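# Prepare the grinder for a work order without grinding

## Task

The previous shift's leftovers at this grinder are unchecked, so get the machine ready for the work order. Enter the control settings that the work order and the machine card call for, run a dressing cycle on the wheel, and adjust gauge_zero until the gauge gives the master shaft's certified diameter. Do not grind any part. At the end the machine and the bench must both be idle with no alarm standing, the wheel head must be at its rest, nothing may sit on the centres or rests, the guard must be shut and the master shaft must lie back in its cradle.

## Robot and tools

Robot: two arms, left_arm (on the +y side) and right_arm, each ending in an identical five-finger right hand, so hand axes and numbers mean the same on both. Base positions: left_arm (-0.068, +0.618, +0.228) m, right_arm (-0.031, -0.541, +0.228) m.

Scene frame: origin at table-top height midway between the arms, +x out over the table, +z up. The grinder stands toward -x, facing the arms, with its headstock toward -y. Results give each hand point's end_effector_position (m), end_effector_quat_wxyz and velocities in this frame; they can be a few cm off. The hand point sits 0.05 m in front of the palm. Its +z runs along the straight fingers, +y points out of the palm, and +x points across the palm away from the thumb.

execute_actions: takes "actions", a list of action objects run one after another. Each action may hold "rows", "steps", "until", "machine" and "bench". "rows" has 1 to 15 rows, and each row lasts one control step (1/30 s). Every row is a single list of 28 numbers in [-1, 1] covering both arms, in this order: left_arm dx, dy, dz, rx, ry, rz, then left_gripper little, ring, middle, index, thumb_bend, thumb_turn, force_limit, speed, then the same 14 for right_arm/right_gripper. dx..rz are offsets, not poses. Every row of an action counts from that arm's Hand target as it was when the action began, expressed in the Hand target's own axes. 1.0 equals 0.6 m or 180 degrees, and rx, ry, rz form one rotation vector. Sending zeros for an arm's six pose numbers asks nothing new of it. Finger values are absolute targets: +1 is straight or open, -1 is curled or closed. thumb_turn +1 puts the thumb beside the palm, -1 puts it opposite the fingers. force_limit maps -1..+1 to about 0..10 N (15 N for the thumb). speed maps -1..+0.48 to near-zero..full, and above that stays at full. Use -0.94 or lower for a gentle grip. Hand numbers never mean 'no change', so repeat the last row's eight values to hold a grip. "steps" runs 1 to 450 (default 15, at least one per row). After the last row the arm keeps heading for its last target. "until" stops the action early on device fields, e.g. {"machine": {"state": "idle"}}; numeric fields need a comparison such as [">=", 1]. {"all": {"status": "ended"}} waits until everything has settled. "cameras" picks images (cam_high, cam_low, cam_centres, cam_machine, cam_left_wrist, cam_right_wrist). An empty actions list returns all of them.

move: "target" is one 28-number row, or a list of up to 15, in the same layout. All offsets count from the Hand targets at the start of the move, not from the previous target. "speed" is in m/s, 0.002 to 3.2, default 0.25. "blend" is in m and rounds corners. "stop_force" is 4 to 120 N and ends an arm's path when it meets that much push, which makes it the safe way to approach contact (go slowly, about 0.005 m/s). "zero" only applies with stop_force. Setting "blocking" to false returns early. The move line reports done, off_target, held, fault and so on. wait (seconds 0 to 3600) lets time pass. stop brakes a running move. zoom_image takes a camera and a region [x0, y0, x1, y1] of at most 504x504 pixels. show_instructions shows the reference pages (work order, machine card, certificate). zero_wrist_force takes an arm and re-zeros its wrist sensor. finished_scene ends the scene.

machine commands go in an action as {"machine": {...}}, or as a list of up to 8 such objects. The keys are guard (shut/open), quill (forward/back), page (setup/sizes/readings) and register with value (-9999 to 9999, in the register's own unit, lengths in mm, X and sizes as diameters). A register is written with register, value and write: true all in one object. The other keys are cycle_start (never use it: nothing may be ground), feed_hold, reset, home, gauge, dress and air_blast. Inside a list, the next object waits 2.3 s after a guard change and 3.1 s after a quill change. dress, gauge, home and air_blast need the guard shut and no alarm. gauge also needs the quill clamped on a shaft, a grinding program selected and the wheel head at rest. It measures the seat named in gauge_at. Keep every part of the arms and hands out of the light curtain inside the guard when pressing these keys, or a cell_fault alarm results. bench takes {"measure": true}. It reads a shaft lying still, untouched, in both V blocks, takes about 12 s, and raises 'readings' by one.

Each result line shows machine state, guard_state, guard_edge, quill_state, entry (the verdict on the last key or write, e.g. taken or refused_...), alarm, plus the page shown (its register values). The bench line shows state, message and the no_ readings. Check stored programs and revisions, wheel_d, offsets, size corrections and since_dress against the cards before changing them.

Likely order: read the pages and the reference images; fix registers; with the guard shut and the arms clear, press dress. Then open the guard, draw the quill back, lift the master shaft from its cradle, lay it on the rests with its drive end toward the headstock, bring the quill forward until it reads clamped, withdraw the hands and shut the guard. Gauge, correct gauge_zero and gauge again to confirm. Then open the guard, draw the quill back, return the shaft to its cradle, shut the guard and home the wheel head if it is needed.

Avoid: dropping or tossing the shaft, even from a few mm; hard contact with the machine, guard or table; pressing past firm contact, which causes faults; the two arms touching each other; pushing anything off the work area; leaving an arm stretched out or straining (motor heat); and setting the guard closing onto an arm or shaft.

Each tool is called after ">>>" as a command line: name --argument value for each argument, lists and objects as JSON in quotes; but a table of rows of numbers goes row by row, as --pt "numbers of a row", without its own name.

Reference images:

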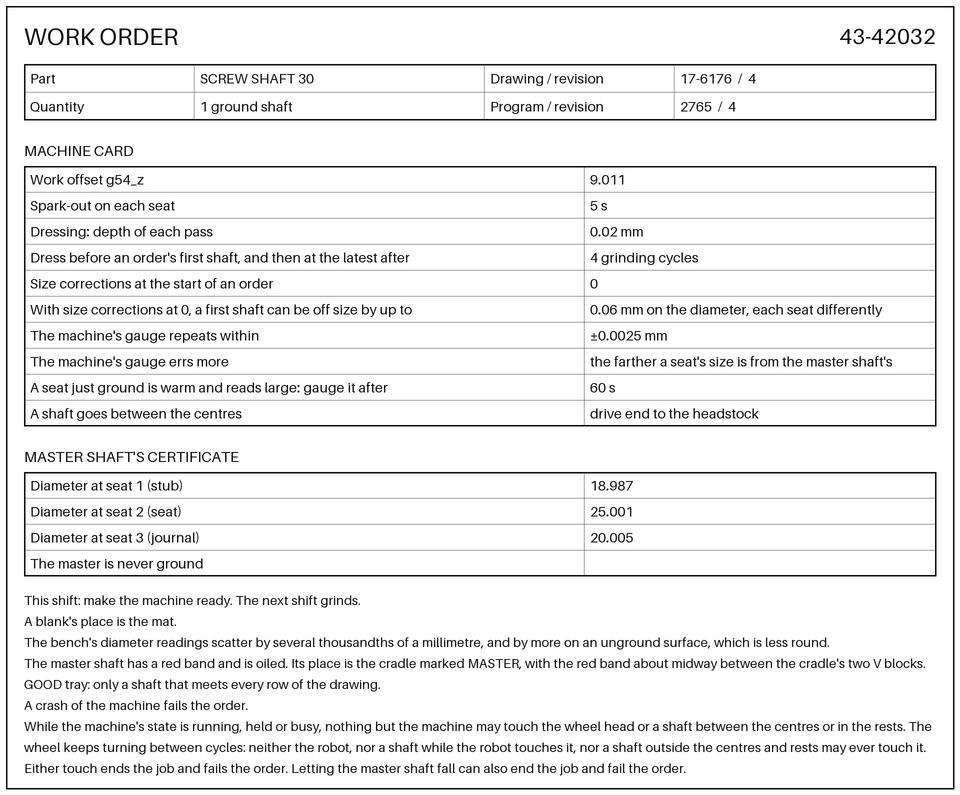

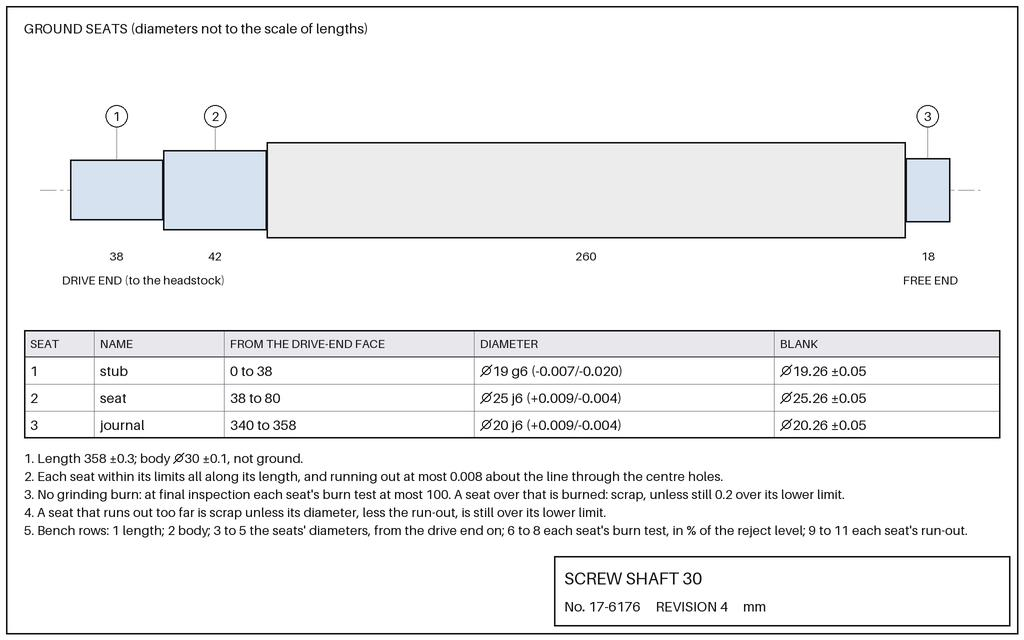

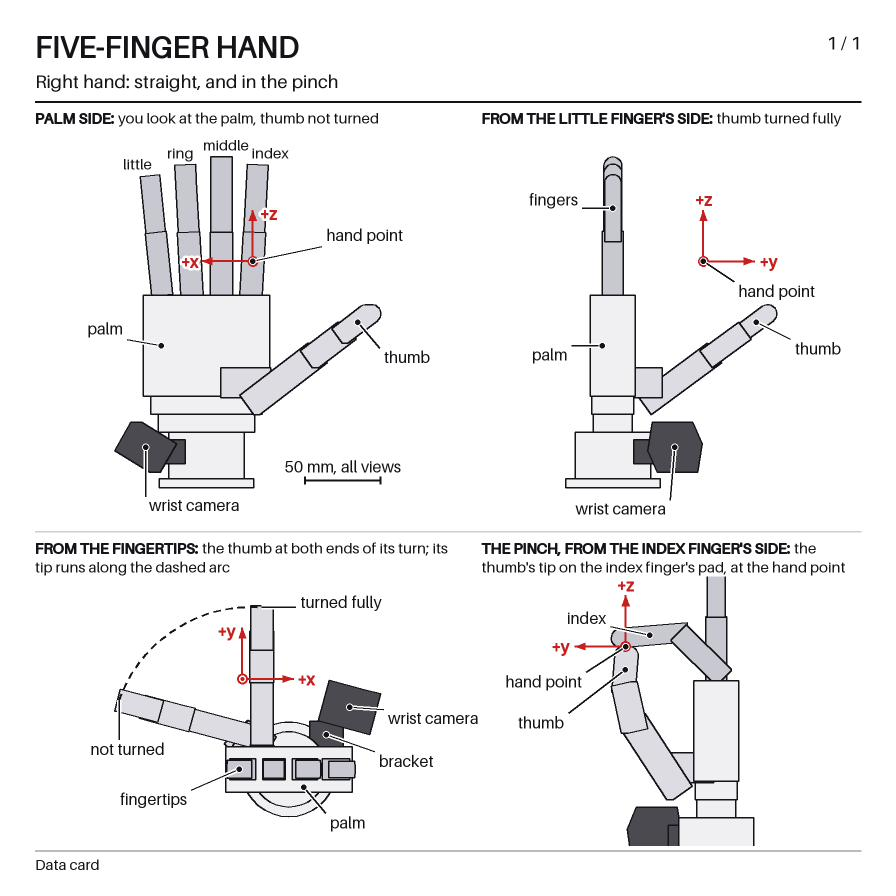

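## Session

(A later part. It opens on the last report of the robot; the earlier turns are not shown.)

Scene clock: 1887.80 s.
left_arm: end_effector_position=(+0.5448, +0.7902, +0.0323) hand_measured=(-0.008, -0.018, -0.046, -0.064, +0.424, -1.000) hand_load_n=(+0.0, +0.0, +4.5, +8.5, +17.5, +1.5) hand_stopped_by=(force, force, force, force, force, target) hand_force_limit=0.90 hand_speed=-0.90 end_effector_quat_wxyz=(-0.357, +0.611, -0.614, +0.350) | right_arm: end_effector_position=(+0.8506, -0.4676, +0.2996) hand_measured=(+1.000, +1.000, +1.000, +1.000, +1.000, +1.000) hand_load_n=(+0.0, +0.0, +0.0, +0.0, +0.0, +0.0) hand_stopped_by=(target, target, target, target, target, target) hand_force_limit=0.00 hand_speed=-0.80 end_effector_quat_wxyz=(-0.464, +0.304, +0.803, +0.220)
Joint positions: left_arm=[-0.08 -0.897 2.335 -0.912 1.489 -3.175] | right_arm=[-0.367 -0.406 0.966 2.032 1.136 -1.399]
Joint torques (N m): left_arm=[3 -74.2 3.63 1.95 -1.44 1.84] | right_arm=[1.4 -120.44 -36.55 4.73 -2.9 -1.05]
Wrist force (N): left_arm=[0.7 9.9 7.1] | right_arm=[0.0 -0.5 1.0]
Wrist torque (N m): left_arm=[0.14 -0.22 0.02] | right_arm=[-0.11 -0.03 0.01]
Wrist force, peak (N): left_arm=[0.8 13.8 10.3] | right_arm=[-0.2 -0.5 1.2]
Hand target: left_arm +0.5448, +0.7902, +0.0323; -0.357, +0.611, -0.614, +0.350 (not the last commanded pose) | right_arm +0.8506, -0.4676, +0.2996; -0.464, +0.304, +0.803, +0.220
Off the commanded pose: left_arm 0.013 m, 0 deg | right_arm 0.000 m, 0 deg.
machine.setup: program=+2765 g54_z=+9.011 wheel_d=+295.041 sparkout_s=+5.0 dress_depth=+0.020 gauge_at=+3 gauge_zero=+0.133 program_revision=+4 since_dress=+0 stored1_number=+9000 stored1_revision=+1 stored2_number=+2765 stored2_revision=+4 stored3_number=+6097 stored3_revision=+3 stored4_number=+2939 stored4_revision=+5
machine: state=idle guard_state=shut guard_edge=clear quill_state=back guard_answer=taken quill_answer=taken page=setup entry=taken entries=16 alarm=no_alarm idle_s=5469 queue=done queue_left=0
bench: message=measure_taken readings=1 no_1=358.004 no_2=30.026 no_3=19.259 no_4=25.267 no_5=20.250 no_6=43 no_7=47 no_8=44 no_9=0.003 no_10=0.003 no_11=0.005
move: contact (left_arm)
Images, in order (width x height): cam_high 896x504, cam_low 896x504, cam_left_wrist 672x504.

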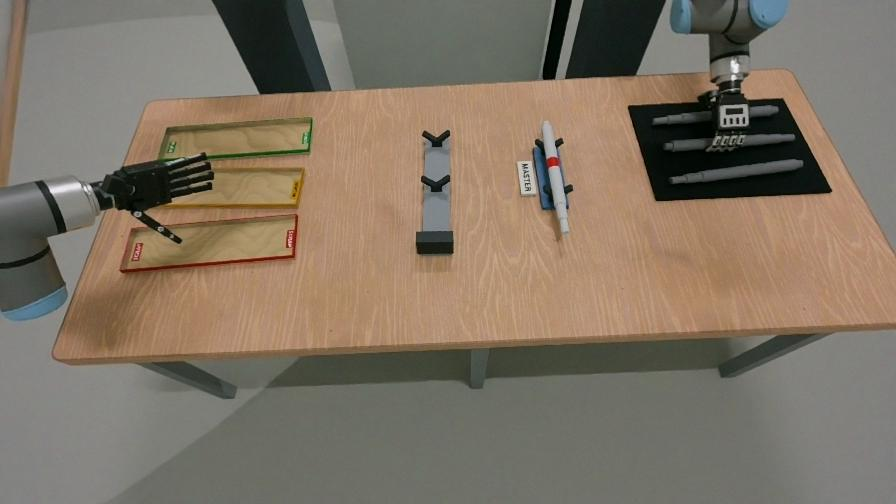

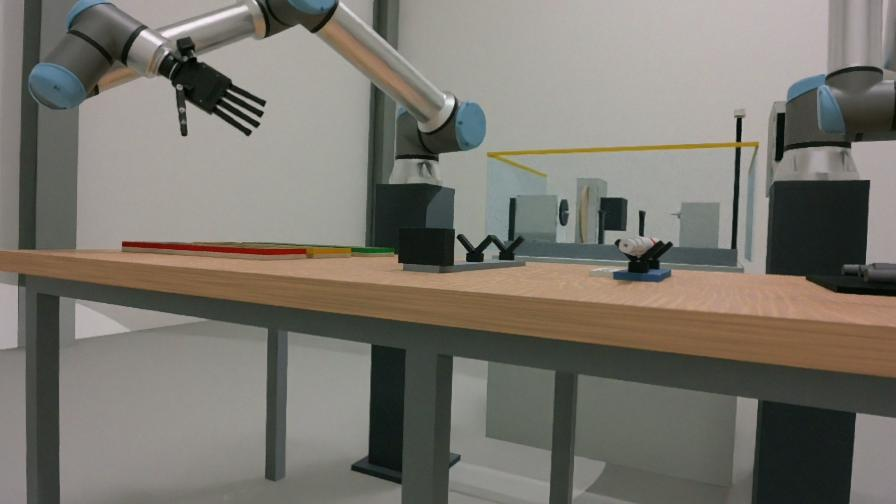

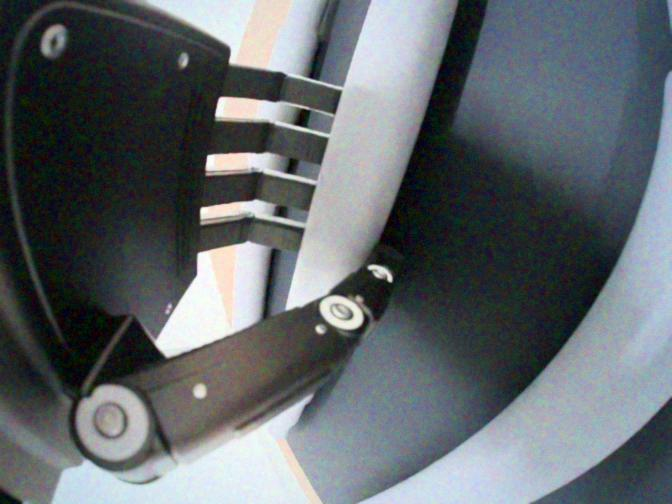

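>>> move --target '[0,0,0,0,0,0, -0.3,-0.3,-0.3,-0.3,0.5,-1,0.9,-0.95, 0,0,0,0,0,0, 1,1,1,1,1,1,0,-0.8]' --speed 0.01 --cameras '["cam_low", "cam_left_wrist", "cam_high"]'

>>> zoom_image --camera "cam_low" --region '[796, 200, 896, 300]'

>>> zoom_image --camera "cam_high" --region '[620, 60, 860, 220]'

Scene clock: 1914.53 s.
left_arm: end_effector_position=(+0.5448, +0.7902, +0.0323) hand_measured=(-0.008, -0.018, -0.046, -0.064, +0.502, -1.000) hand_load_n=(+0.0, +0.0, +2.0, +3.0, +4.0, +0.5) hand_stopped_by=(force, force, force, force, target, target) hand_force_limit=0.90 hand_speed=-0.95 end_effector_quat_wxyz=(-0.357, +0.611, -0.614, +0.350) | right_arm: end_effector_position=(+0.8506, -0.4676, +0.2996) hand_measured=(+1.000, +1.000, +1.000, +1.000, +1.000, +1.000) hand_load_n=(+0.0, +0.0, +0.0, +0.0, +0.0, +0.0) hand_stopped_by=(target, target, target, target, target, target) hand_force_limit=0.00 hand_speed=-0.80 end_effector_quat_wxyz=(-0.464, +0.304, +0.803, +0.220)
Joint positions: left_arm=[-0.08 -0.897 2.335 -0.912 1.489 -3.175] | right_arm=[-0.367 -0.406 0.966 2.032 1.136 -1.399]
Joint torques (N m): left_arm=[-8.69 -64.65 0.76 0.36 -2.33 -2.43] | right_arm=[2.02 -119.54 -36.54 4.8 -2.89 -1.09]
Wrist force (N): left_arm=[-0.2 0.5 3.7] | right_arm=[-0.3 0.0 0.9]
Wrist torque (N m): left_arm=[0.11 -0.13 -0.10] | right_arm=[-0.02 0.01 0.01]
Wrist force, peak (N): left_arm=[0.5 10.2 7.2] | right_arm=[-0.4 -0.4 1.3]
Hand target: left_arm +0.5448, +0.7902, +0.0323; -0.357, +0.611, -0.614, +0.350 | right_arm +0.8506, -0.4676, +0.2996; -0.464, +0.304, +0.803, +0.220
Off the commanded pose: left_arm 0.000 m, 0 deg | right_arm 0.000 m, 0 deg.
machine.setup: program=+2765 g54_z=+9.011 wheel_d=+295.041 sparkout_s=+5.0 dress_depth=+0.020 gauge_at=+3 gauge_zero=+0.133 program_revision=+4 since_dress=+0 stored1_number=+9000 stored1_revision=+1 stored2_number=+2765 stored2_revision=+4 stored3_number=+6097 stored3_revision=+3 stored4_number=+2939 stored4_revision=+5
machine: state=idle guard_state=shut guard_edge=clear quill_state=back guard_answer=taken quill_answer=taken page=setup entry=taken entries=16 alarm=no_alarm idle_s=5495 queue=done queue_left=0
bench: message=measure_taken readings=1 no_1=358.004 no_2=30.026 no_3=19.259 no_4=25.267 no_5=20.250 no_6=43 no_7=47 no_8=44 no_9=0.003 no_10=0.003 no_11=0.005
move: done
Images, in order (width x height): cam_high 896x504, cam_low 896x504, cam_left_wrist 672x504.

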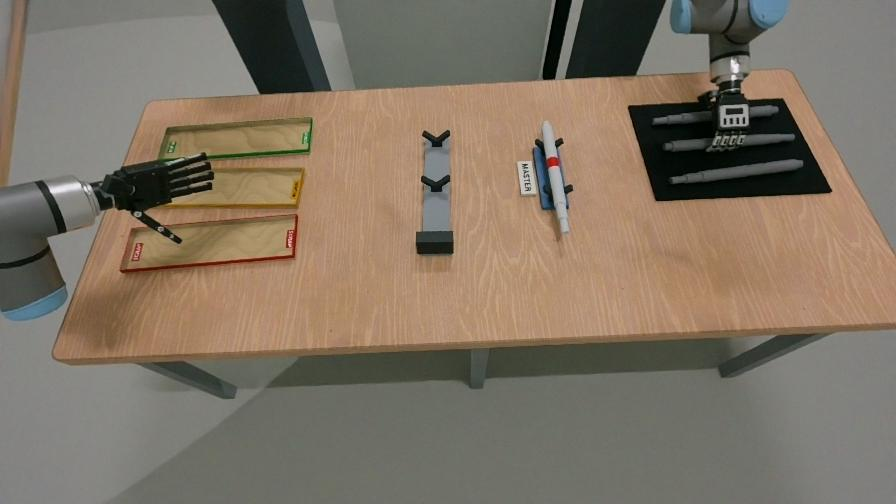

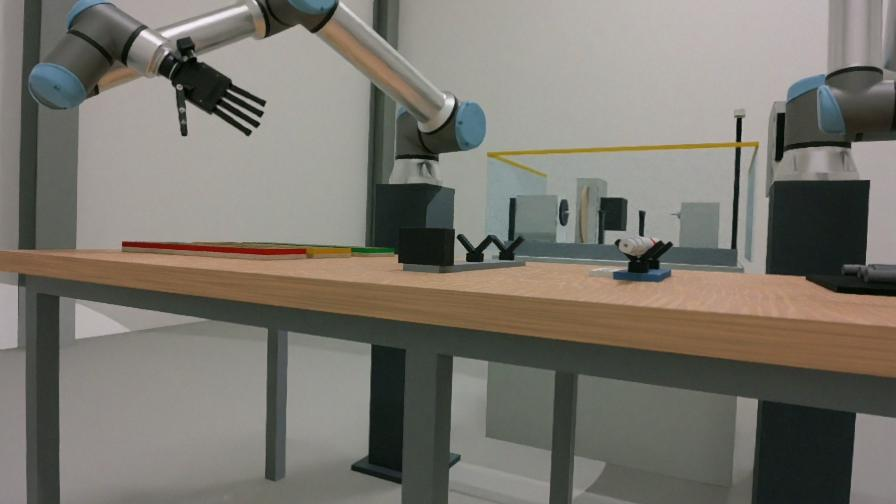

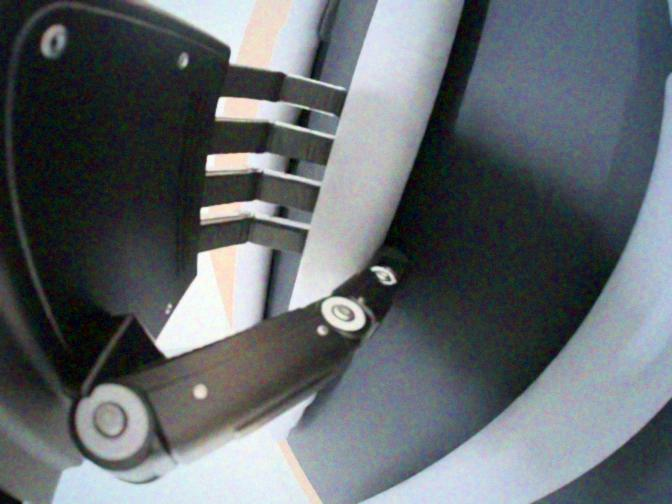

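Scaled by 5.040 from the camera's image (finer frame: 1280x720).

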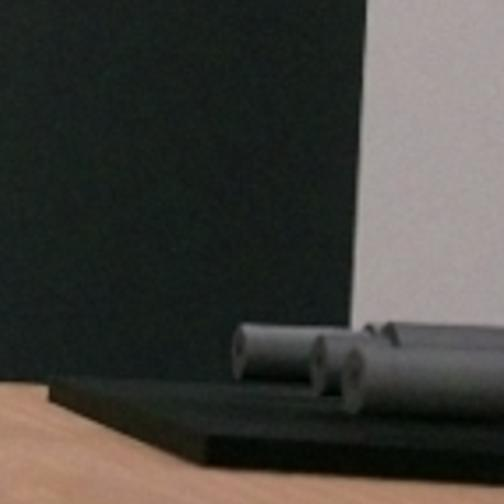

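Scaled by 2.100 from the camera's image (finer frame: 1280x720).

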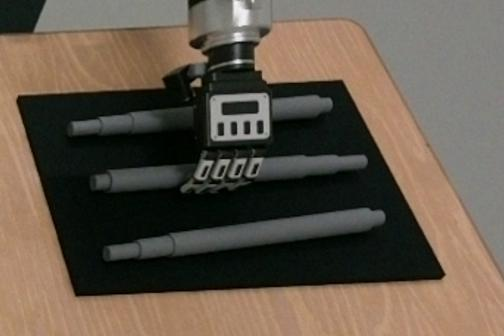

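>>> move --pt "0 0 0 0 0 0 0.04 0.03 0.0 -0.02 0.55 -1 0.9 -0.85 0 0 0 0 0 0 1 1 1 1 1 1 0 -0.8" --pt "0 -0.0043 -0.0025 0 0 0 0.12 0.12 0.1 0.08 0.65 -1 0.9 -0.8 0 0 0 0 0 0 1 1 1 1 1 1 0 -0.8" --pt "0 -0.013 -0.0075 0 0 0 0.2 0.2 0.2 0.2 0.75 -1 0.9 -0.8 0 0 0 0 0 0 1 1 1 1 1 1 0 -0.8" --pt "0 -0.1 -0.058 0 0 0 0.2 0.2 0.2 0.2 0.75 -1 0.9 -0.8 0 0 0 0 0 0 1 1 1 1 1 1 0 -0.8" --speed '[0.02,0.02,0.02,0.05]' --cameras '["cam_low", "cam_left_wrist", "cam_high"]'

>>> zoom_image --camera "cam_high" --region '[620, 60, 860, 220]'

Scene clock: 1930.83 s.
left_arm: end_effector_position=(+0.5447, +0.7894, +0.1017) hand_measured=(+0.200, +0.200, +0.200, +0.200, +0.750, -1.000) hand_load_n=(+0.0, +0.0, +0.0, +0.0, +0.0, +0.0) hand_stopped_by=(target, target, target, target, target, target) hand_force_limit=0.90 hand_speed=-0.80 end_effector_quat_wxyz=(-0.357, +0.611, -0.614, +0.350) | right_arm: end_effector_position=(+0.8506, -0.4676, +0.2996) hand_measured=(+1.000, +1.000, +1.000, +1.000, +1.000, +1.000) hand_load_n=(+0.0, +0.0, +0.0, +0.0, +0.0, +0.0) hand_stopped_by=(target, target, target, target, target, target) hand_force_limit=0.00 hand_speed=-0.80 end_effector_quat_wxyz=(-0.464, +0.304, +0.803, +0.220)
Joint positions: left_arm=[-0.082 -1.052 2.35 -0.772 1.487 -3.176] | right_arm=[-0.367 -0.406 0.966 2.032 1.136 -1.399]
Joint torques (N m): left_arm=[-7.8 -35.47 -6.66 -1.41 -2.28 -3.57] | right_arm=[1.32 -119.9 -37.06 4.85 -2.87 -1.01]
Wrist force (N): left_arm=[0.0 -1.1 0.9] | right_arm=[0.1 -0.3 1.0]
Wrist torque (N m): left_arm=[0.05 -0.11 -0.13] | right_arm=[-0.09 -0.04 0.02]
Wrist force, peak (N): left_arm=[-0.2 0.6 3.9] | right_arm=[-0.1 -0.4 1.3]
Hand target: left_arm +0.5447, +0.7894, +0.1017; -0.357, +0.611, -0.614, +0.350 | right_arm +0.8506, -0.4676, +0.2996; -0.464, +0.304, +0.803, +0.220
Off the commanded pose: left_arm 0.000 m, 0 deg | right_arm 0.000 m, 0 deg.
machine.setup: program=+2765 g54_z=+9.011 wheel_d=+295.041 sparkout_s=+5.0 dress_depth=+0.020 gauge_at=+3 gauge_zero=+0.133 program_revision=+4 since_dress=+0 stored1_number=+9000 stored1_revision=+1 stored2_number=+2765 stored2_revision=+4 stored3_number=+6097 stored3_revision=+3 stored4_number=+2939 stored4_revision=+5
machine: state=idle guard_state=shut guard_edge=clear quill_state=back guard_answer=taken quill_answer=taken page=setup entry=taken entries=16 alarm=no_alarm idle_s=5512 queue=done queue_left=0
bench: message=measure_taken readings=1 no_1=358.004 no_2=30.026 no_3=19.259 no_4=25.267 no_5=20.250 no_6=43 no_7=47 no_8=44 no_9=0.003 no_10=0.003 no_11=0.005
move: done
Images, in order (width x height): cam_high 896x504, cam_low 896x504, cam_left_wrist 672x504.

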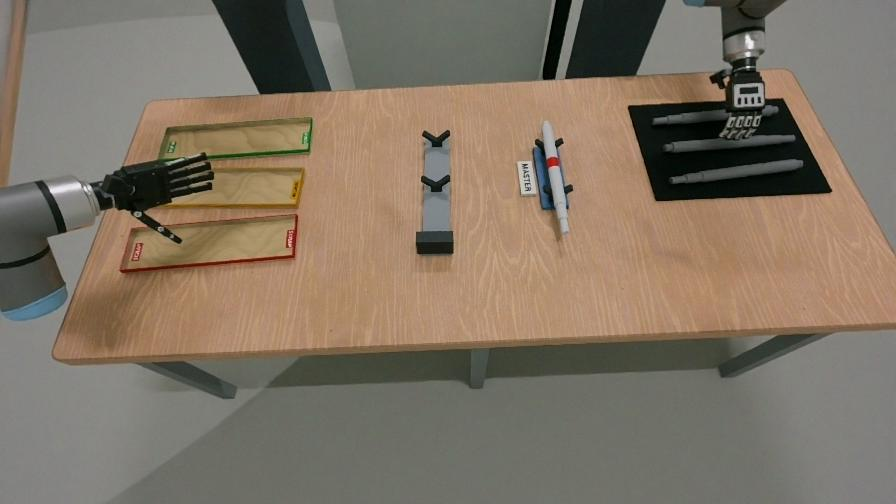

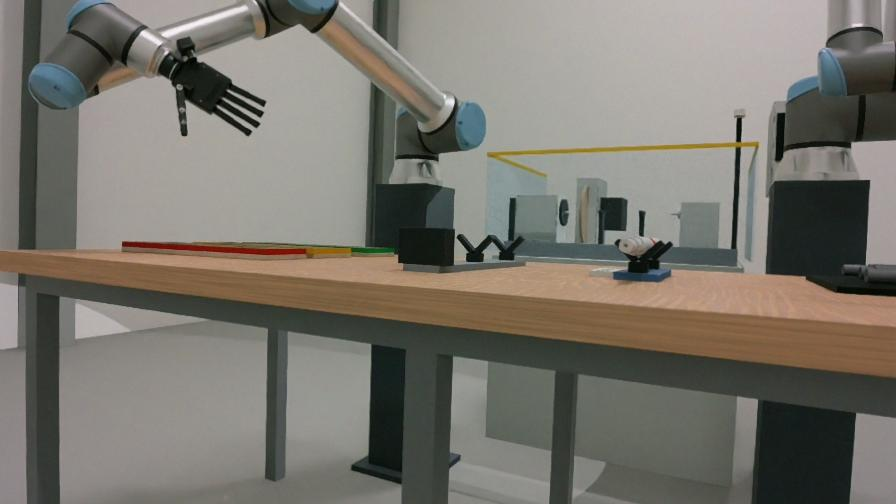

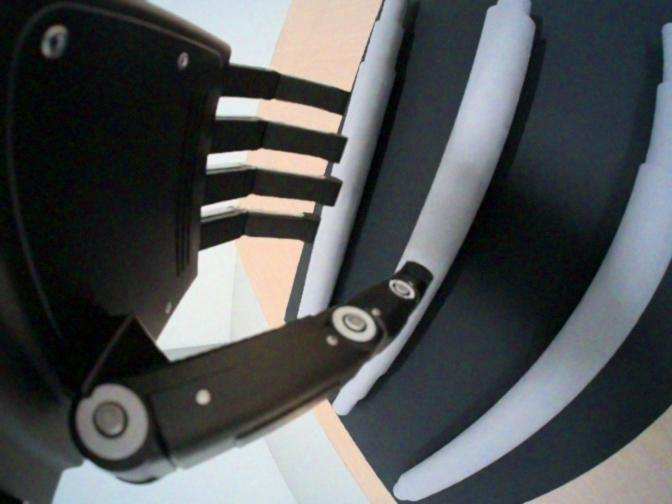

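Scaled by 2.100 from the camera's image (finer frame: 1280x720).

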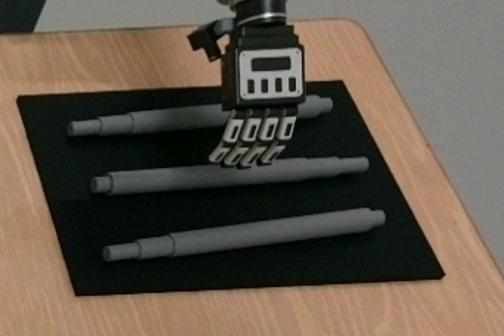

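>>> move --pt "0.3133 -0.2628 -0.0458 -0.0484 0.1476 0.1483 -0.1 -0.1 -0.1 -0.1 1 -1 -0.3 -0.5 0 0 0 0 0 0 1 1 1 1 1 1 0 -0.8" --pt "0.8777 -0.2328 0.0572 -0.1209 0.369 0.3707 -0.1 -0.1 -0.1 -0.1 1 -1 -0.3 -0.5 0 0 0 0 0 0 1 1 1 1 1 1 0 -0.8" --speed 0.25 --blend '[0.06,0]' --cameras '["cam_low", "cam_left_wrist", "cam_high"]'

Scene clock: 1984.80 s.
left_arm: end_effector_position=(+0.6447, +0.2617, +0.1991) hand_measured=(-0.100, -0.100, -0.100, -0.100, +1.000, -1.000) hand_load_n=(+0.0, +0.0, +0.0, +0.0, +0.0, +0.0) hand_stopped_by=(target, target, target, target, target, target) hand_force_limit=-0.30 hand_speed=-0.50 end_effector_quat_wxyz=(+0.000, +0.030, +0.966, -0.258) | right_arm: end_effector_position=(+0.8506, -0.4676, +0.2996) hand_measured=(+1.000, +1.000, +1.000, +1.000, +1.000, +1.000) hand_load_n=(+0.0, +0.0, +0.0, +0.0, +0.0, +0.5) hand_stopped_by=(target, target, target, target, target, target) hand_force_limit=0.00 hand_speed=-0.80 end_effector_quat_wxyz=(-0.464, +0.304, +0.803, +0.220)
Joint positions: left_arm=[-0.613 -0.861 1.582 0.54 1.999 -2.196] | right_arm=[-0.367 -0.406 0.966 2.032 1.136 -1.399]
Joint torques (N m): left_arm=[-3.61 -66.4 -39.03 6.36 -1.48 3.28] | right_arm=[2.08 -120.6 -36.37 4.82 -3.05 -1.21]
Wrist force (N): left_arm=[0.1 -0.6 0.3] | right_arm=[-0.5 -0.2 1.0]
Wrist torque (N m): left_arm=[0.01 -0.03 -0.18] | right_arm=[-0.06 0.03 -0.01]
Wrist force, peak (N): left_arm=[0.0 -2.2 1.8] | right_arm=[-0.1 -0.2 1.4]
Hand target: left_arm +0.6447, +0.2616, +0.1992; +0.000, +0.030, +0.966, -0.258 | right_arm +0.8506, -0.4676, +0.2996; -0.464, +0.304, +0.803, +0.220
Off the commanded pose: left_arm 0.000 m, 0 deg | right_arm 0.000 m, 0 deg.
machine.setup: program=+2765 g54_z=+9.011 wheel_d=+295.041 sparkout_s=+5.0 dress_depth=+0.020 gauge_at=+3 gauge_zero=+0.133 program_revision=+4 since_dress=+0 stored1_number=+9000 stored1_revision=+1 stored2_number=+2765 stored2_revision=+4 stored3_number=+6097 stored3_revision=+3 stored4_number=+2939 stored4_revision=+5
machine: state=idle guard_state=shut guard_edge=clear quill_state=back guard_answer=taken quill_answer=taken page=setup entry=taken entries=16 alarm=no_alarm idle_s=5565 queue=done queue_left=0
bench: message=measure_taken readings=1 no_1=358.004 no_2=30.026 no_3=19.259 no_4=25.267 no_5=20.250 no_6=43 no_7=47 no_8=44 no_9=0.003 no_10=0.003 no_11=0.005
move: done
Images, in order (width x height): cam_high 896x504, cam_low 896x504, cam_left_wrist 672x504.

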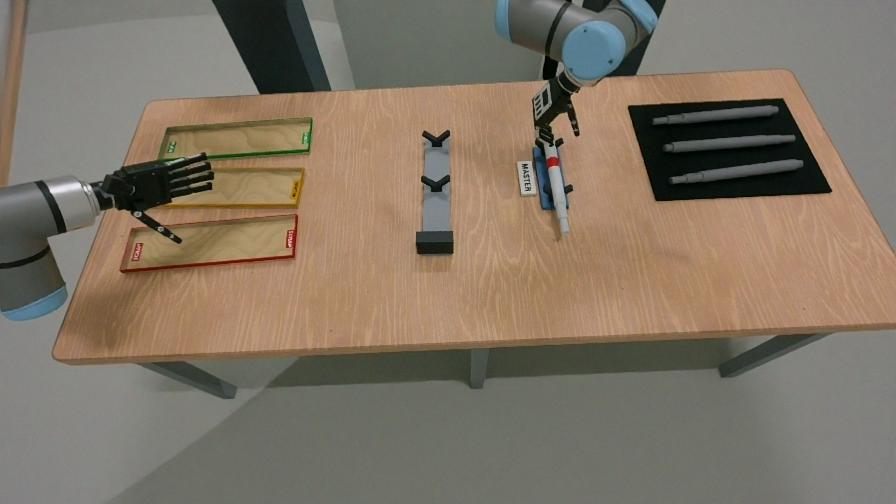

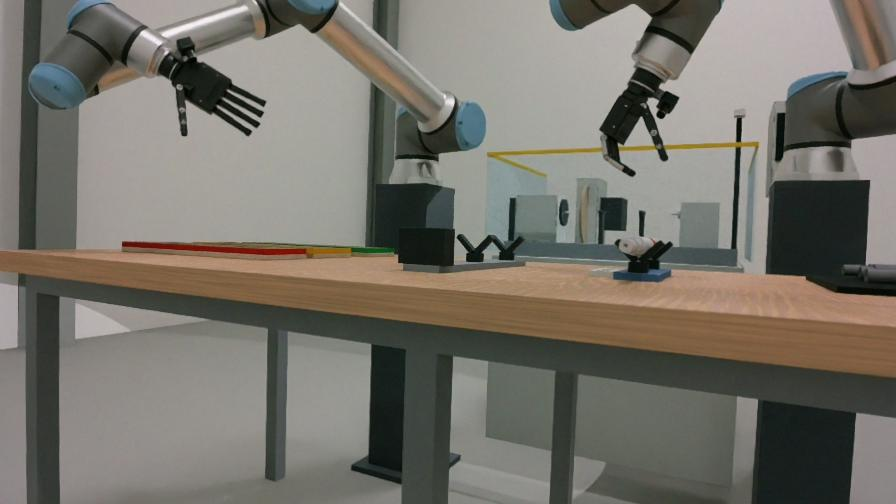

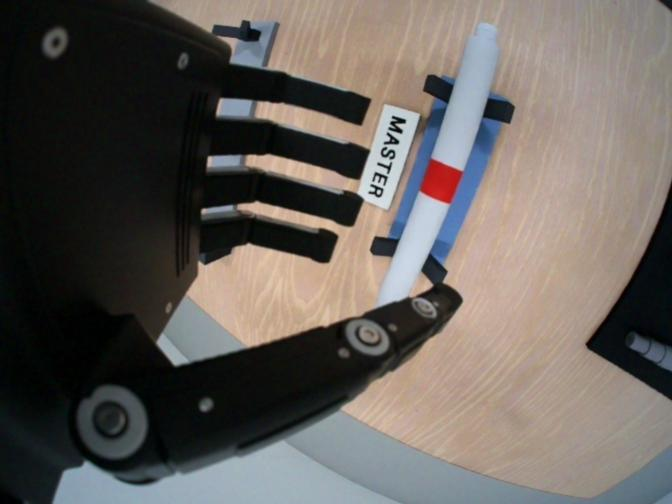

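>>> move --pt "0.0033 0.1267 0.224 0 0 0 -0.1 -0.1 -0.1 -0.1 1 -1 -0.4 -0.5 0 0 0 0 0 0 1 1 1 1 1 1 0 -0.8" --pt "0.0065 0.173 0.1973 0 0 0 -0.1 -0.1 -0.1 -0.1 1 -1 -0.4 -0.5 0 0 0 0 0 0 1 1 1 1 1 1 0 -0.8" --pt "0.0066 0.175 0.2008 0 0 0 -0.24 -0.24 -0.24 -0.24 1 -1 -0.4 -0.8 0 0 0 0 0 0 1 1 1 1 1 1 0 -0.8" --pt "0.0067 0.1775 0.2052 0 0 0 -0.32 -0.32 -0.32 -0.32 1 -1 -0.4 -0.8 0 0 0 0 0 0 1 1 1 1 1 1 0 -0.8" --speed '[0.08,0.03,0.02,0.02]' --cameras '["cam_low", "cam_left_wrist"]'

>>> zoom_image --camera "cam_low" --region '[605, 195, 685, 285]'

Scene clock: 2011.37 s.
left_arm: end_effector_position=(+0.6449, +0.2925, +0.0393) hand_measured=(-0.262, -0.244, -0.242, -0.242, +1.000, -1.000) hand_load_n=(+4.0, +1.0, +0.0, +2.0, +0.0, +0.0) hand_stopped_by=(force, force, force, force, target, target) hand_force_limit=-0.40 hand_speed=-0.80 end_effector_quat_wxyz=(+0.000, +0.030, +0.966, -0.258) | right_arm: end_effector_position=(+0.8506, -0.4676, +0.2996) hand_measured=(+1.000, +1.000, +1.000, +1.000, +1.000, +1.000) hand_load_n=(+0.0, +0.0, +0.0, +0.0, +0.0, +0.0) hand_stopped_by=(target, target, target, target, target, target) hand_force_limit=0.00 hand_speed=-0.80 end_effector_quat_wxyz=(-0.464, +0.304, +0.803, +0.220)
Joint positions: left_arm=[-0.577 -0.678 1.61 0.346 2.01 -2.158] | right_arm=[-0.367 -0.406 0.966 2.032 1.136 -1.399]
Joint torques (N m): left_arm=[-1.33 -101.46 -28.38 7.9 -0.21 -2.24] | right_arm=[1.63 -120.18 -37.29 4.97 -2.82 -1.22]
Wrist force (N): left_arm=[-0.3 0.6 10.0] | right_arm=[-0.2 0.0 1.0]
Wrist torque (N m): left_arm=[-0.14 -0.48 -0.18] | right_arm=[-0.04 0.01 0.01]
Wrist force, peak (N): left_arm=[-0.4 -0.1 13.6] | right_arm=[-0.3 -0.3 1.4]
Hand target: left_arm +0.6449, +0.2925, +0.0393; +0.000, +0.030, +0.966, -0.258 | right_arm +0.8506, -0.4676, +0.2996; -0.464, +0.304, +0.803, +0.220
Off the commanded pose: left_arm 0.000 m, 0 deg | right_arm 0.000 m, 0 deg.
machine.setup: program=+2765 g54_z=+9.011 wheel_d=+295.041 sparkout_s=+5.0 dress_depth=+0.020 gauge_at=+3 gauge_zero=+0.133 program_revision=+4 since_dress=+0 stored1_number=+9000 stored1_revision=+1 stored2_number=+2765 stored2_revision=+4 stored3_number=+6097 stored3_revision=+3 stored4_number=+2939 stored4_revision=+5
machine: state=idle guard_state=shut guard_edge=clear quill_state=back guard_answer=taken quill_answer=taken page=setup entry=taken entries=16 alarm=no_alarm idle_s=5591 queue=done queue_left=0
bench: message=measure_taken readings=1 no_1=358.004 no_2=30.026 no_3=19.259 no_4=25.267 no_5=20.250 no_6=43 no_7=47 no_8=44 no_9=0.003 no_10=0.003 no_11=0.005
move: done

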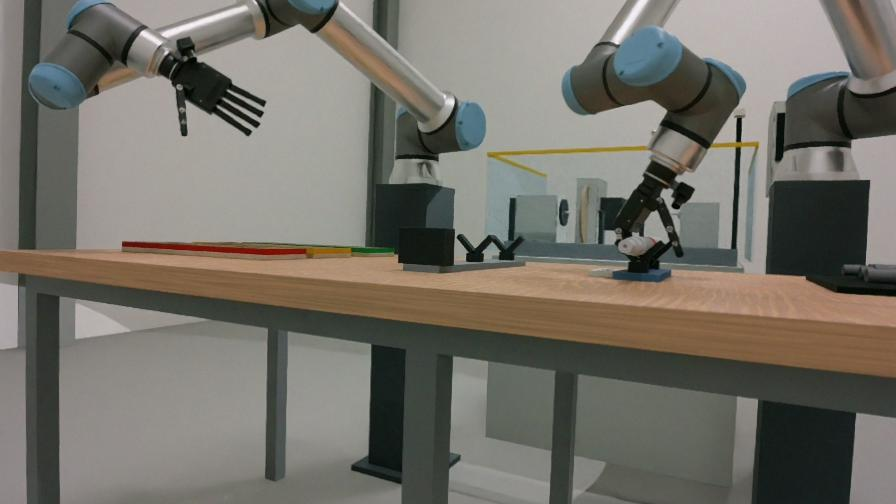

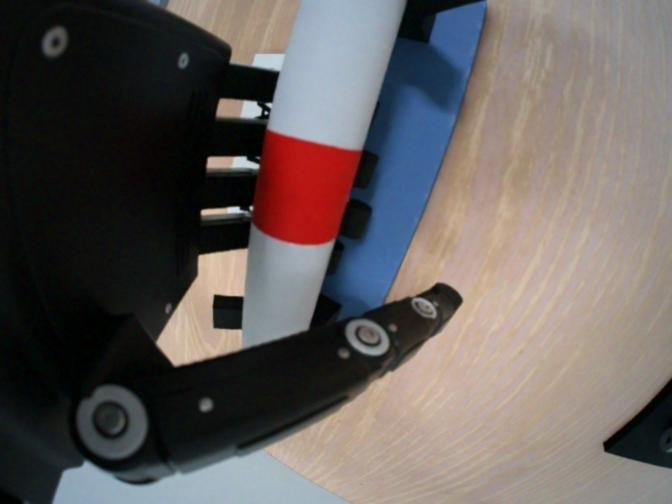

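Scaled by 5.600 from the camera's image (finer frame: 1280x720).

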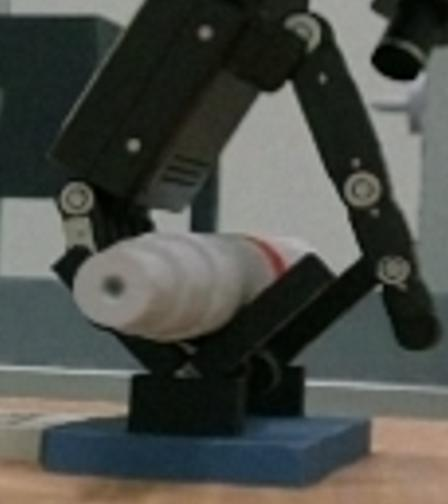

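>>> move --pt "0.0001 0.00266 0.00463 0 0 0 -0.22 -0.22 -0.22 -0.22 1 -1 -0.4 -0.7 0 0 0 0 0 0 1 1 1 1 1 1 0 -0.8" --pt "0.0001 0.00266 0.00463 0 0 0 -0.34 -0.34 -0.34 -0.34 1 -1 -0.4 -0.8 0 0 0 0 0 0 1 1 1 1 1 1 0 -0.8" --pt "0.0002 0.00557 0.0097 0 0 0 -0.44 -0.44 -0.44 -0.44 1 -1 -0.4 -0.8 0 0 0 0 0 0 1 1 1 1 1 1 0 -0.8" --pt "0.0002 0.00557 0.0097 0 0 0 -0.36 -0.36 -0.36 -0.36 1 -1 -0.4 -0.7 0 0 0 0 0 0 1 1 1 1 1 1 0 -0.8" --pt "0.0006 0.01383 0.01072 0 0 0 -0.52 -0.52 -0.52 -0.52 1 -1 -0.4 -0.8 0 0 0 0 0 0 1 1 1 1 1 1 0 -0.8" --pt "0.0006 0.01383 0.01072 0 0 0 -0.42 -0.42 -0.42 -0.42 1 -1 -0.4 -0.7 0 0 0 0 0 0 1 1 1 1 1 1 0 -0.8" --pt "0.001 0.02148 0.014 0 0 0 -0.7 -0.7 -0.7 -0.7 1 -1 -0.3 -0.8 0 0 0 0 0 0 1 1 1 1 1 1 0 -0.8" --speed 0.02 --cameras '["cam_low", "cam_left_wrist"]'

>>> zoom_image --camera "cam_low" --region '[605, 195, 685, 285]'

Scene clock: 2042.80 s.
left_arm: end_effector_position=(+0.6449, +0.2995, +0.0255) hand_measured=(-0.638, -0.584, -0.566, -0.528, +1.000, -1.000) hand_load_n=(+4.5, +0.0, +0.5, +0.5, +0.0, +0.0) hand_stopped_by=(force, force, force, force, target, target) hand_force_limit=-0.30 hand_speed=-0.80 end_effector_quat_wxyz=(+0.000, +0.030, +0.966, -0.258) | right_arm: end_effector_position=(+0.8506, -0.4676, +0.2996) hand_measured=(+1.000, +1.000, +1.000, +1.000, +1.000, +1.000) hand_load_n=(+0.0, +0.0, +0.0, +0.0, +0.0, +0.0) hand_stopped_by=(target, target, target, target, target, target) hand_force_limit=0.00 hand_speed=-0.80 end_effector_quat_wxyz=(-0.464, +0.304, +0.803, +0.220)
Joint positions: left_arm=[-0.569 -0.662 1.612 0.331 2.012 -2.149] | right_arm=[-0.367 -0.406 0.966 2.032 1.136 -1.399]
Joint torques (N m): left_arm=[-7.18 -103.4 -23.89 7.33 1.85 -2.06] | right_arm=[0.69 -120.13 -36.82 4.89 -2.91 -1.21]
Wrist force (N): left_arm=[0.4 4.6 9.6] | right_arm=[-0.2 -0.2 1.0]
Wrist torque (N m): left_arm=[-0.15 -0.60 0.10] | right_arm=[-0.06 0.00 0.01]
Wrist force, peak (N): left_arm=[0.6 5.9 16.6] | right_arm=[-0.4 -0.3 1.3]
Hand target: left_arm +0.6449, +0.2995, +0.0256; +0.000, +0.030, +0.966, -0.258 | right_arm +0.8506, -0.4676, +0.2996; -0.464, +0.304, +0.803, +0.220
Off the commanded pose: left_arm 0.000 m, 0 deg | right_arm 0.000 m, 0 deg.
machine.setup: program=+2765 g54_z=+9.011 wheel_d=+295.041 sparkout_s=+5.0 dress_depth=+0.020 gauge_at=+3 gauge_zero=+0.133 program_revision=+4 since_dress=+0 stored1_number=+9000 stored1_revision=+1 stored2_number=+2765 stored2_revision=+4 stored3_number=+6097 stored3_revision=+3 stored4_number=+2939 stored4_revision=+5
machine: state=idle guard_state=shut guard_edge=clear quill_state=back guard_answer=taken quill_answer=taken page=setup entry=taken entries=16 alarm=no_alarm idle_s=5622 queue=done queue_left=0
bench: message=measure_taken readings=1 no_1=358.004 no_2=30.026 no_3=19.259 no_4=25.267 no_5=20.250 no_6=43 no_7=47 no_8=44 no_9=0.003 no_10=0.003 no_11=0.005
move: done

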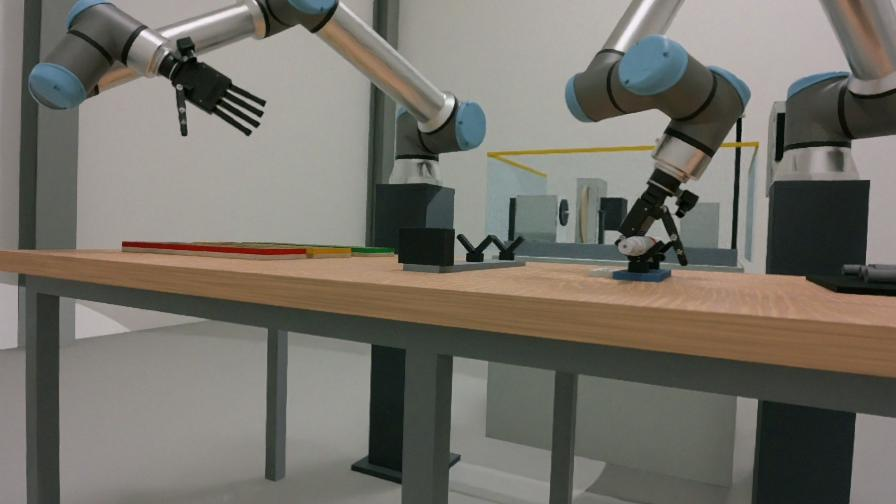

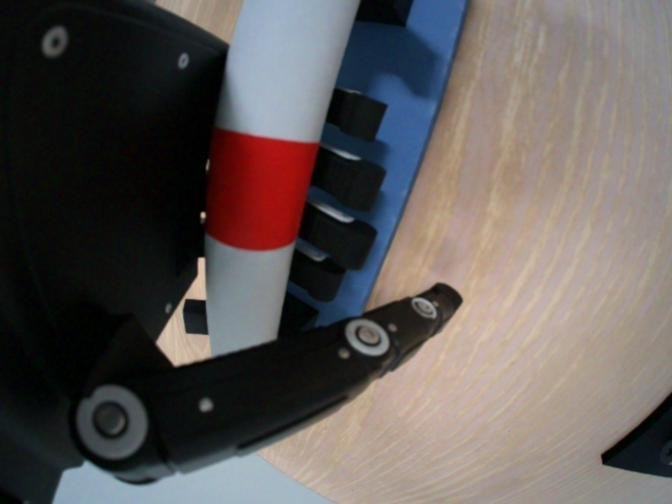

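Scaled by 5.600 from the camera's image (finer frame: 1280x720).

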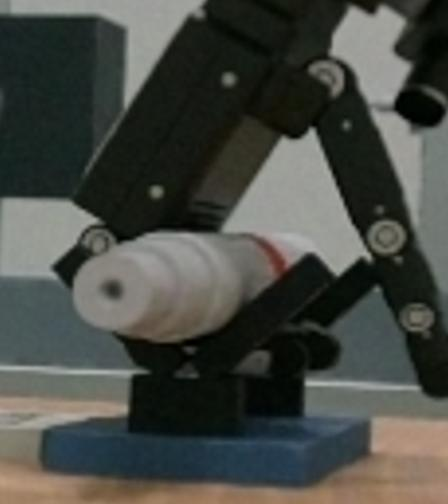

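>>> move --pt "-0.0004 -0.0125 -0.0217 0 0 0 -0.7 -0.7 -0.7 -0.7 1 -1 -0.3 -0.8 0 0 0 0 0 0 1 1 1 1 1 1 0 -0.8" --pt "-0.0004 -0.0125 -0.0217 0 0 0 -0.7 -0.7 -0.7 -0.7 0.55 -1 -0.3 -0.6 0 0 0 0 0 0 1 1 1 1 1 1 0 -0.8" --pt "0.0555 -0.4588 -0.4578 0 0 0 -0.7 -0.7 -0.7 -0.7 0.55 -1 -0.3 -0.6 0 0 0 0 0 0 1 1 1 1 1 1 0 -0.8" --speed '[0.015,0.015,0.12]' --cameras '["cam_low", "cam_left_wrist"]'

>>> execute_actions --actions '[{"machine": [{"guard": "open"}], "steps": 3}]' --cameras '[]'

Scene clock: 2067.37 s.
left_arm: end_effector_position=(+0.6001, +0.2004, +0.4005) hand_measured=(-0.640, -0.584, -0.564, -0.528, +0.550, -1.000) hand_load_n=(+1.5, +0.0, +4.0, +4.0, +0.0, +0.0) hand_stopped_by=(force, force, force, force, target, target) hand_force_limit=-0.30 hand_speed=-0.60 end_effector_quat_wxyz=(+0.000, +0.030, +0.966, -0.258) | right_arm: end_effector_position=(+0.8506, -0.4676, +0.2996) hand_measured=(+1.000, +1.000, +1.000, +1.000, +1.000, +1.000) hand_load_n=(+0.0, +0.0, +0.0, +0.0, +0.0, +0.0) hand_stopped_by=(target, target, target, target, target, target) hand_force_limit=0.00 hand_speed=-0.80 end_effector_quat_wxyz=(-0.464, +0.304, +0.803, +0.220)
Joint positions: left_arm=[-0.721 -1.07 1.51 0.777 1.964 -2.307] | right_arm=[-0.367 -0.406 0.966 2.032 1.136 -1.399]
Joint torques (N m): left_arm=[13.78 -70.2 -35.86 0.26 3.03 2.72] | right_arm=[2.08 -119.86 -37.03 4.8 -3.09 -1.16]
Wrist force (N): left_arm=[1.0 7.6 16.0] | right_arm=[-0.3 -0.3 0.8]
Wrist torque (N m): left_arm=[-0.30 -0.39 0.14] | right_arm=[-0.07 0.02 0.00]
Wrist force, peak (N): left_arm=[0.1 11.2 18.6] | right_arm=[-0.3 -0.4 1.3]
Hand target: left_arm +0.6001, +0.2005, +0.4004; +0.000, +0.030, +0.966, -0.258 | right_arm +0.8506, -0.4676, +0.2996; -0.464, +0.304, +0.803, +0.220
Off the commanded pose: left_arm 0.000 m, 0 deg | right_arm 0.000 m, 0 deg.
machine.setup: program=+2765 g54_z=+9.011 wheel_d=+295.041 sparkout_s=+5.0 dress_depth=+0.020 gauge_at=+3 gauge_zero=+0.133 program_revision=+4 since_dress=+0 stored1_number=+9000 stored1_revision=+1 stored2_number=+2765 stored2_revision=+4 stored3_number=+6097 stored3_revision=+3 stored4_number=+2939 stored4_revision=+5
machine: state=idle guard_state=shut guard_edge=clear quill_state=back guard_answer=taken quill_answer=taken page=setup entry=taken entries=16 alarm=no_alarm idle_s=5647 queue=done queue_left=0
bench: message=measure_taken readings=1 no_1=358.004 no_2=30.026 no_3=19.259 no_4=25.267 no_5=20.250 no_6=43 no_7=47 no_8=44 no_9=0.003 no_10=0.003 no_11=0.005
move: done

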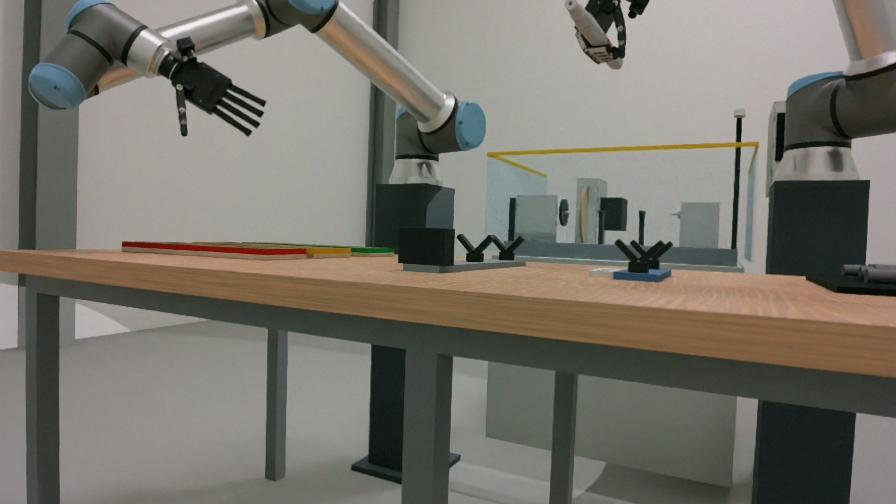

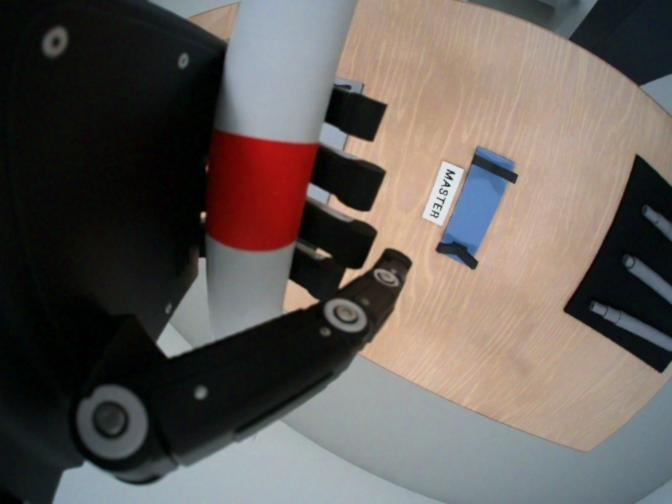

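Scene clock: 2067.67 s.
left_arm: end_effector_position=(+0.6001, +0.2004, +0.4005) hand_measured=(-0.640, -0.584, -0.564, -0.528, +0.550, -1.000) hand_load_n=(+1.5, +0.0, +3.0, +3.5, +0.0, +0.0) hand_stopped_by=(force, force, force, force, target, target) hand_force_limit=-0.30 hand_speed=-0.60 end_effector_quat_wxyz=(+0.000, +0.030, +0.966, -0.258) | right_arm: end_effector_position=(+0.8506, -0.4676, +0.2996) hand_measured=(+1.000, +1.000, +1.000, +1.000, +1.000, +1.000) hand_load_n=(+0.0, +0.0, +0.0, +0.0, +0.0, +0.0) hand_stopped_by=(target, target, target, target, target, target) hand_force_limit=0.00 hand_speed=-0.80 end_effector_quat_wxyz=(-0.464, +0.304, +0.803, +0.220)
Joint positions: left_arm=[-0.72 -1.07 1.51 0.777 1.964 -2.307] | right_arm=[-0.367 -0.406 0.966 2.032 1.136 -1.399]
Joint torques (N m): left_arm=[9.5 -67.97 -35.31 4.08 4.54 2.99] | right_arm=[0.92 -120.16 -37.02 4.94 -2.99 -1.14]
Wrist force (N): left_arm=[1.1 7.4 15.7] | right_arm=[-0.2 -0.2 1.1]
Wrist torque (N m): left_arm=[-0.29 -0.41 0.13] | right_arm=[-0.08 -0.01 0.01]
Wrist force, peak (N): left_arm=[0.9 7.4 15.9] | right_arm=[-0.2 -0.2 1.1]
Hand target: left_arm +0.6001, +0.2005, +0.4004; +0.000, +0.030, +0.966, -0.258 | right_arm +0.8506, -0.4676, +0.2996; -0.464, +0.304, +0.803, +0.220
Off the commanded pose: left_arm 0.000 m, 0 deg | right_arm 0.000 m, 0 deg.
machine.setup: program=+2765 g54_z=+9.011 wheel_d=+295.041 sparkout_s=+5.0 dress_depth=+0.020 gauge_at=+3 gauge_zero=+0.133 program_revision=+4 since_dress=+0 stored1_number=+9000 stored1_revision=+1 stored2_number=+2765 stored2_revision=+4 stored3_number=+6097 stored3_revision=+3 stored4_number=+2939 stored4_revision=+5
machine: state=idle guard_state=between guard_edge=clear quill_state=back guard_answer=taken quill_answer=taken page=setup entry=taken entries=16 alarm=no_alarm idle_s=5647 queue=running queue_left=0
bench: message=measure_taken readings=1 no_1=358.004 no_2=30.026 no_3=19.259 no_4=25.267 no_5=20.250 no_6=43 no_7=47 no_8=44 no_9=0.003 no_10=0.003 no_11=0.005


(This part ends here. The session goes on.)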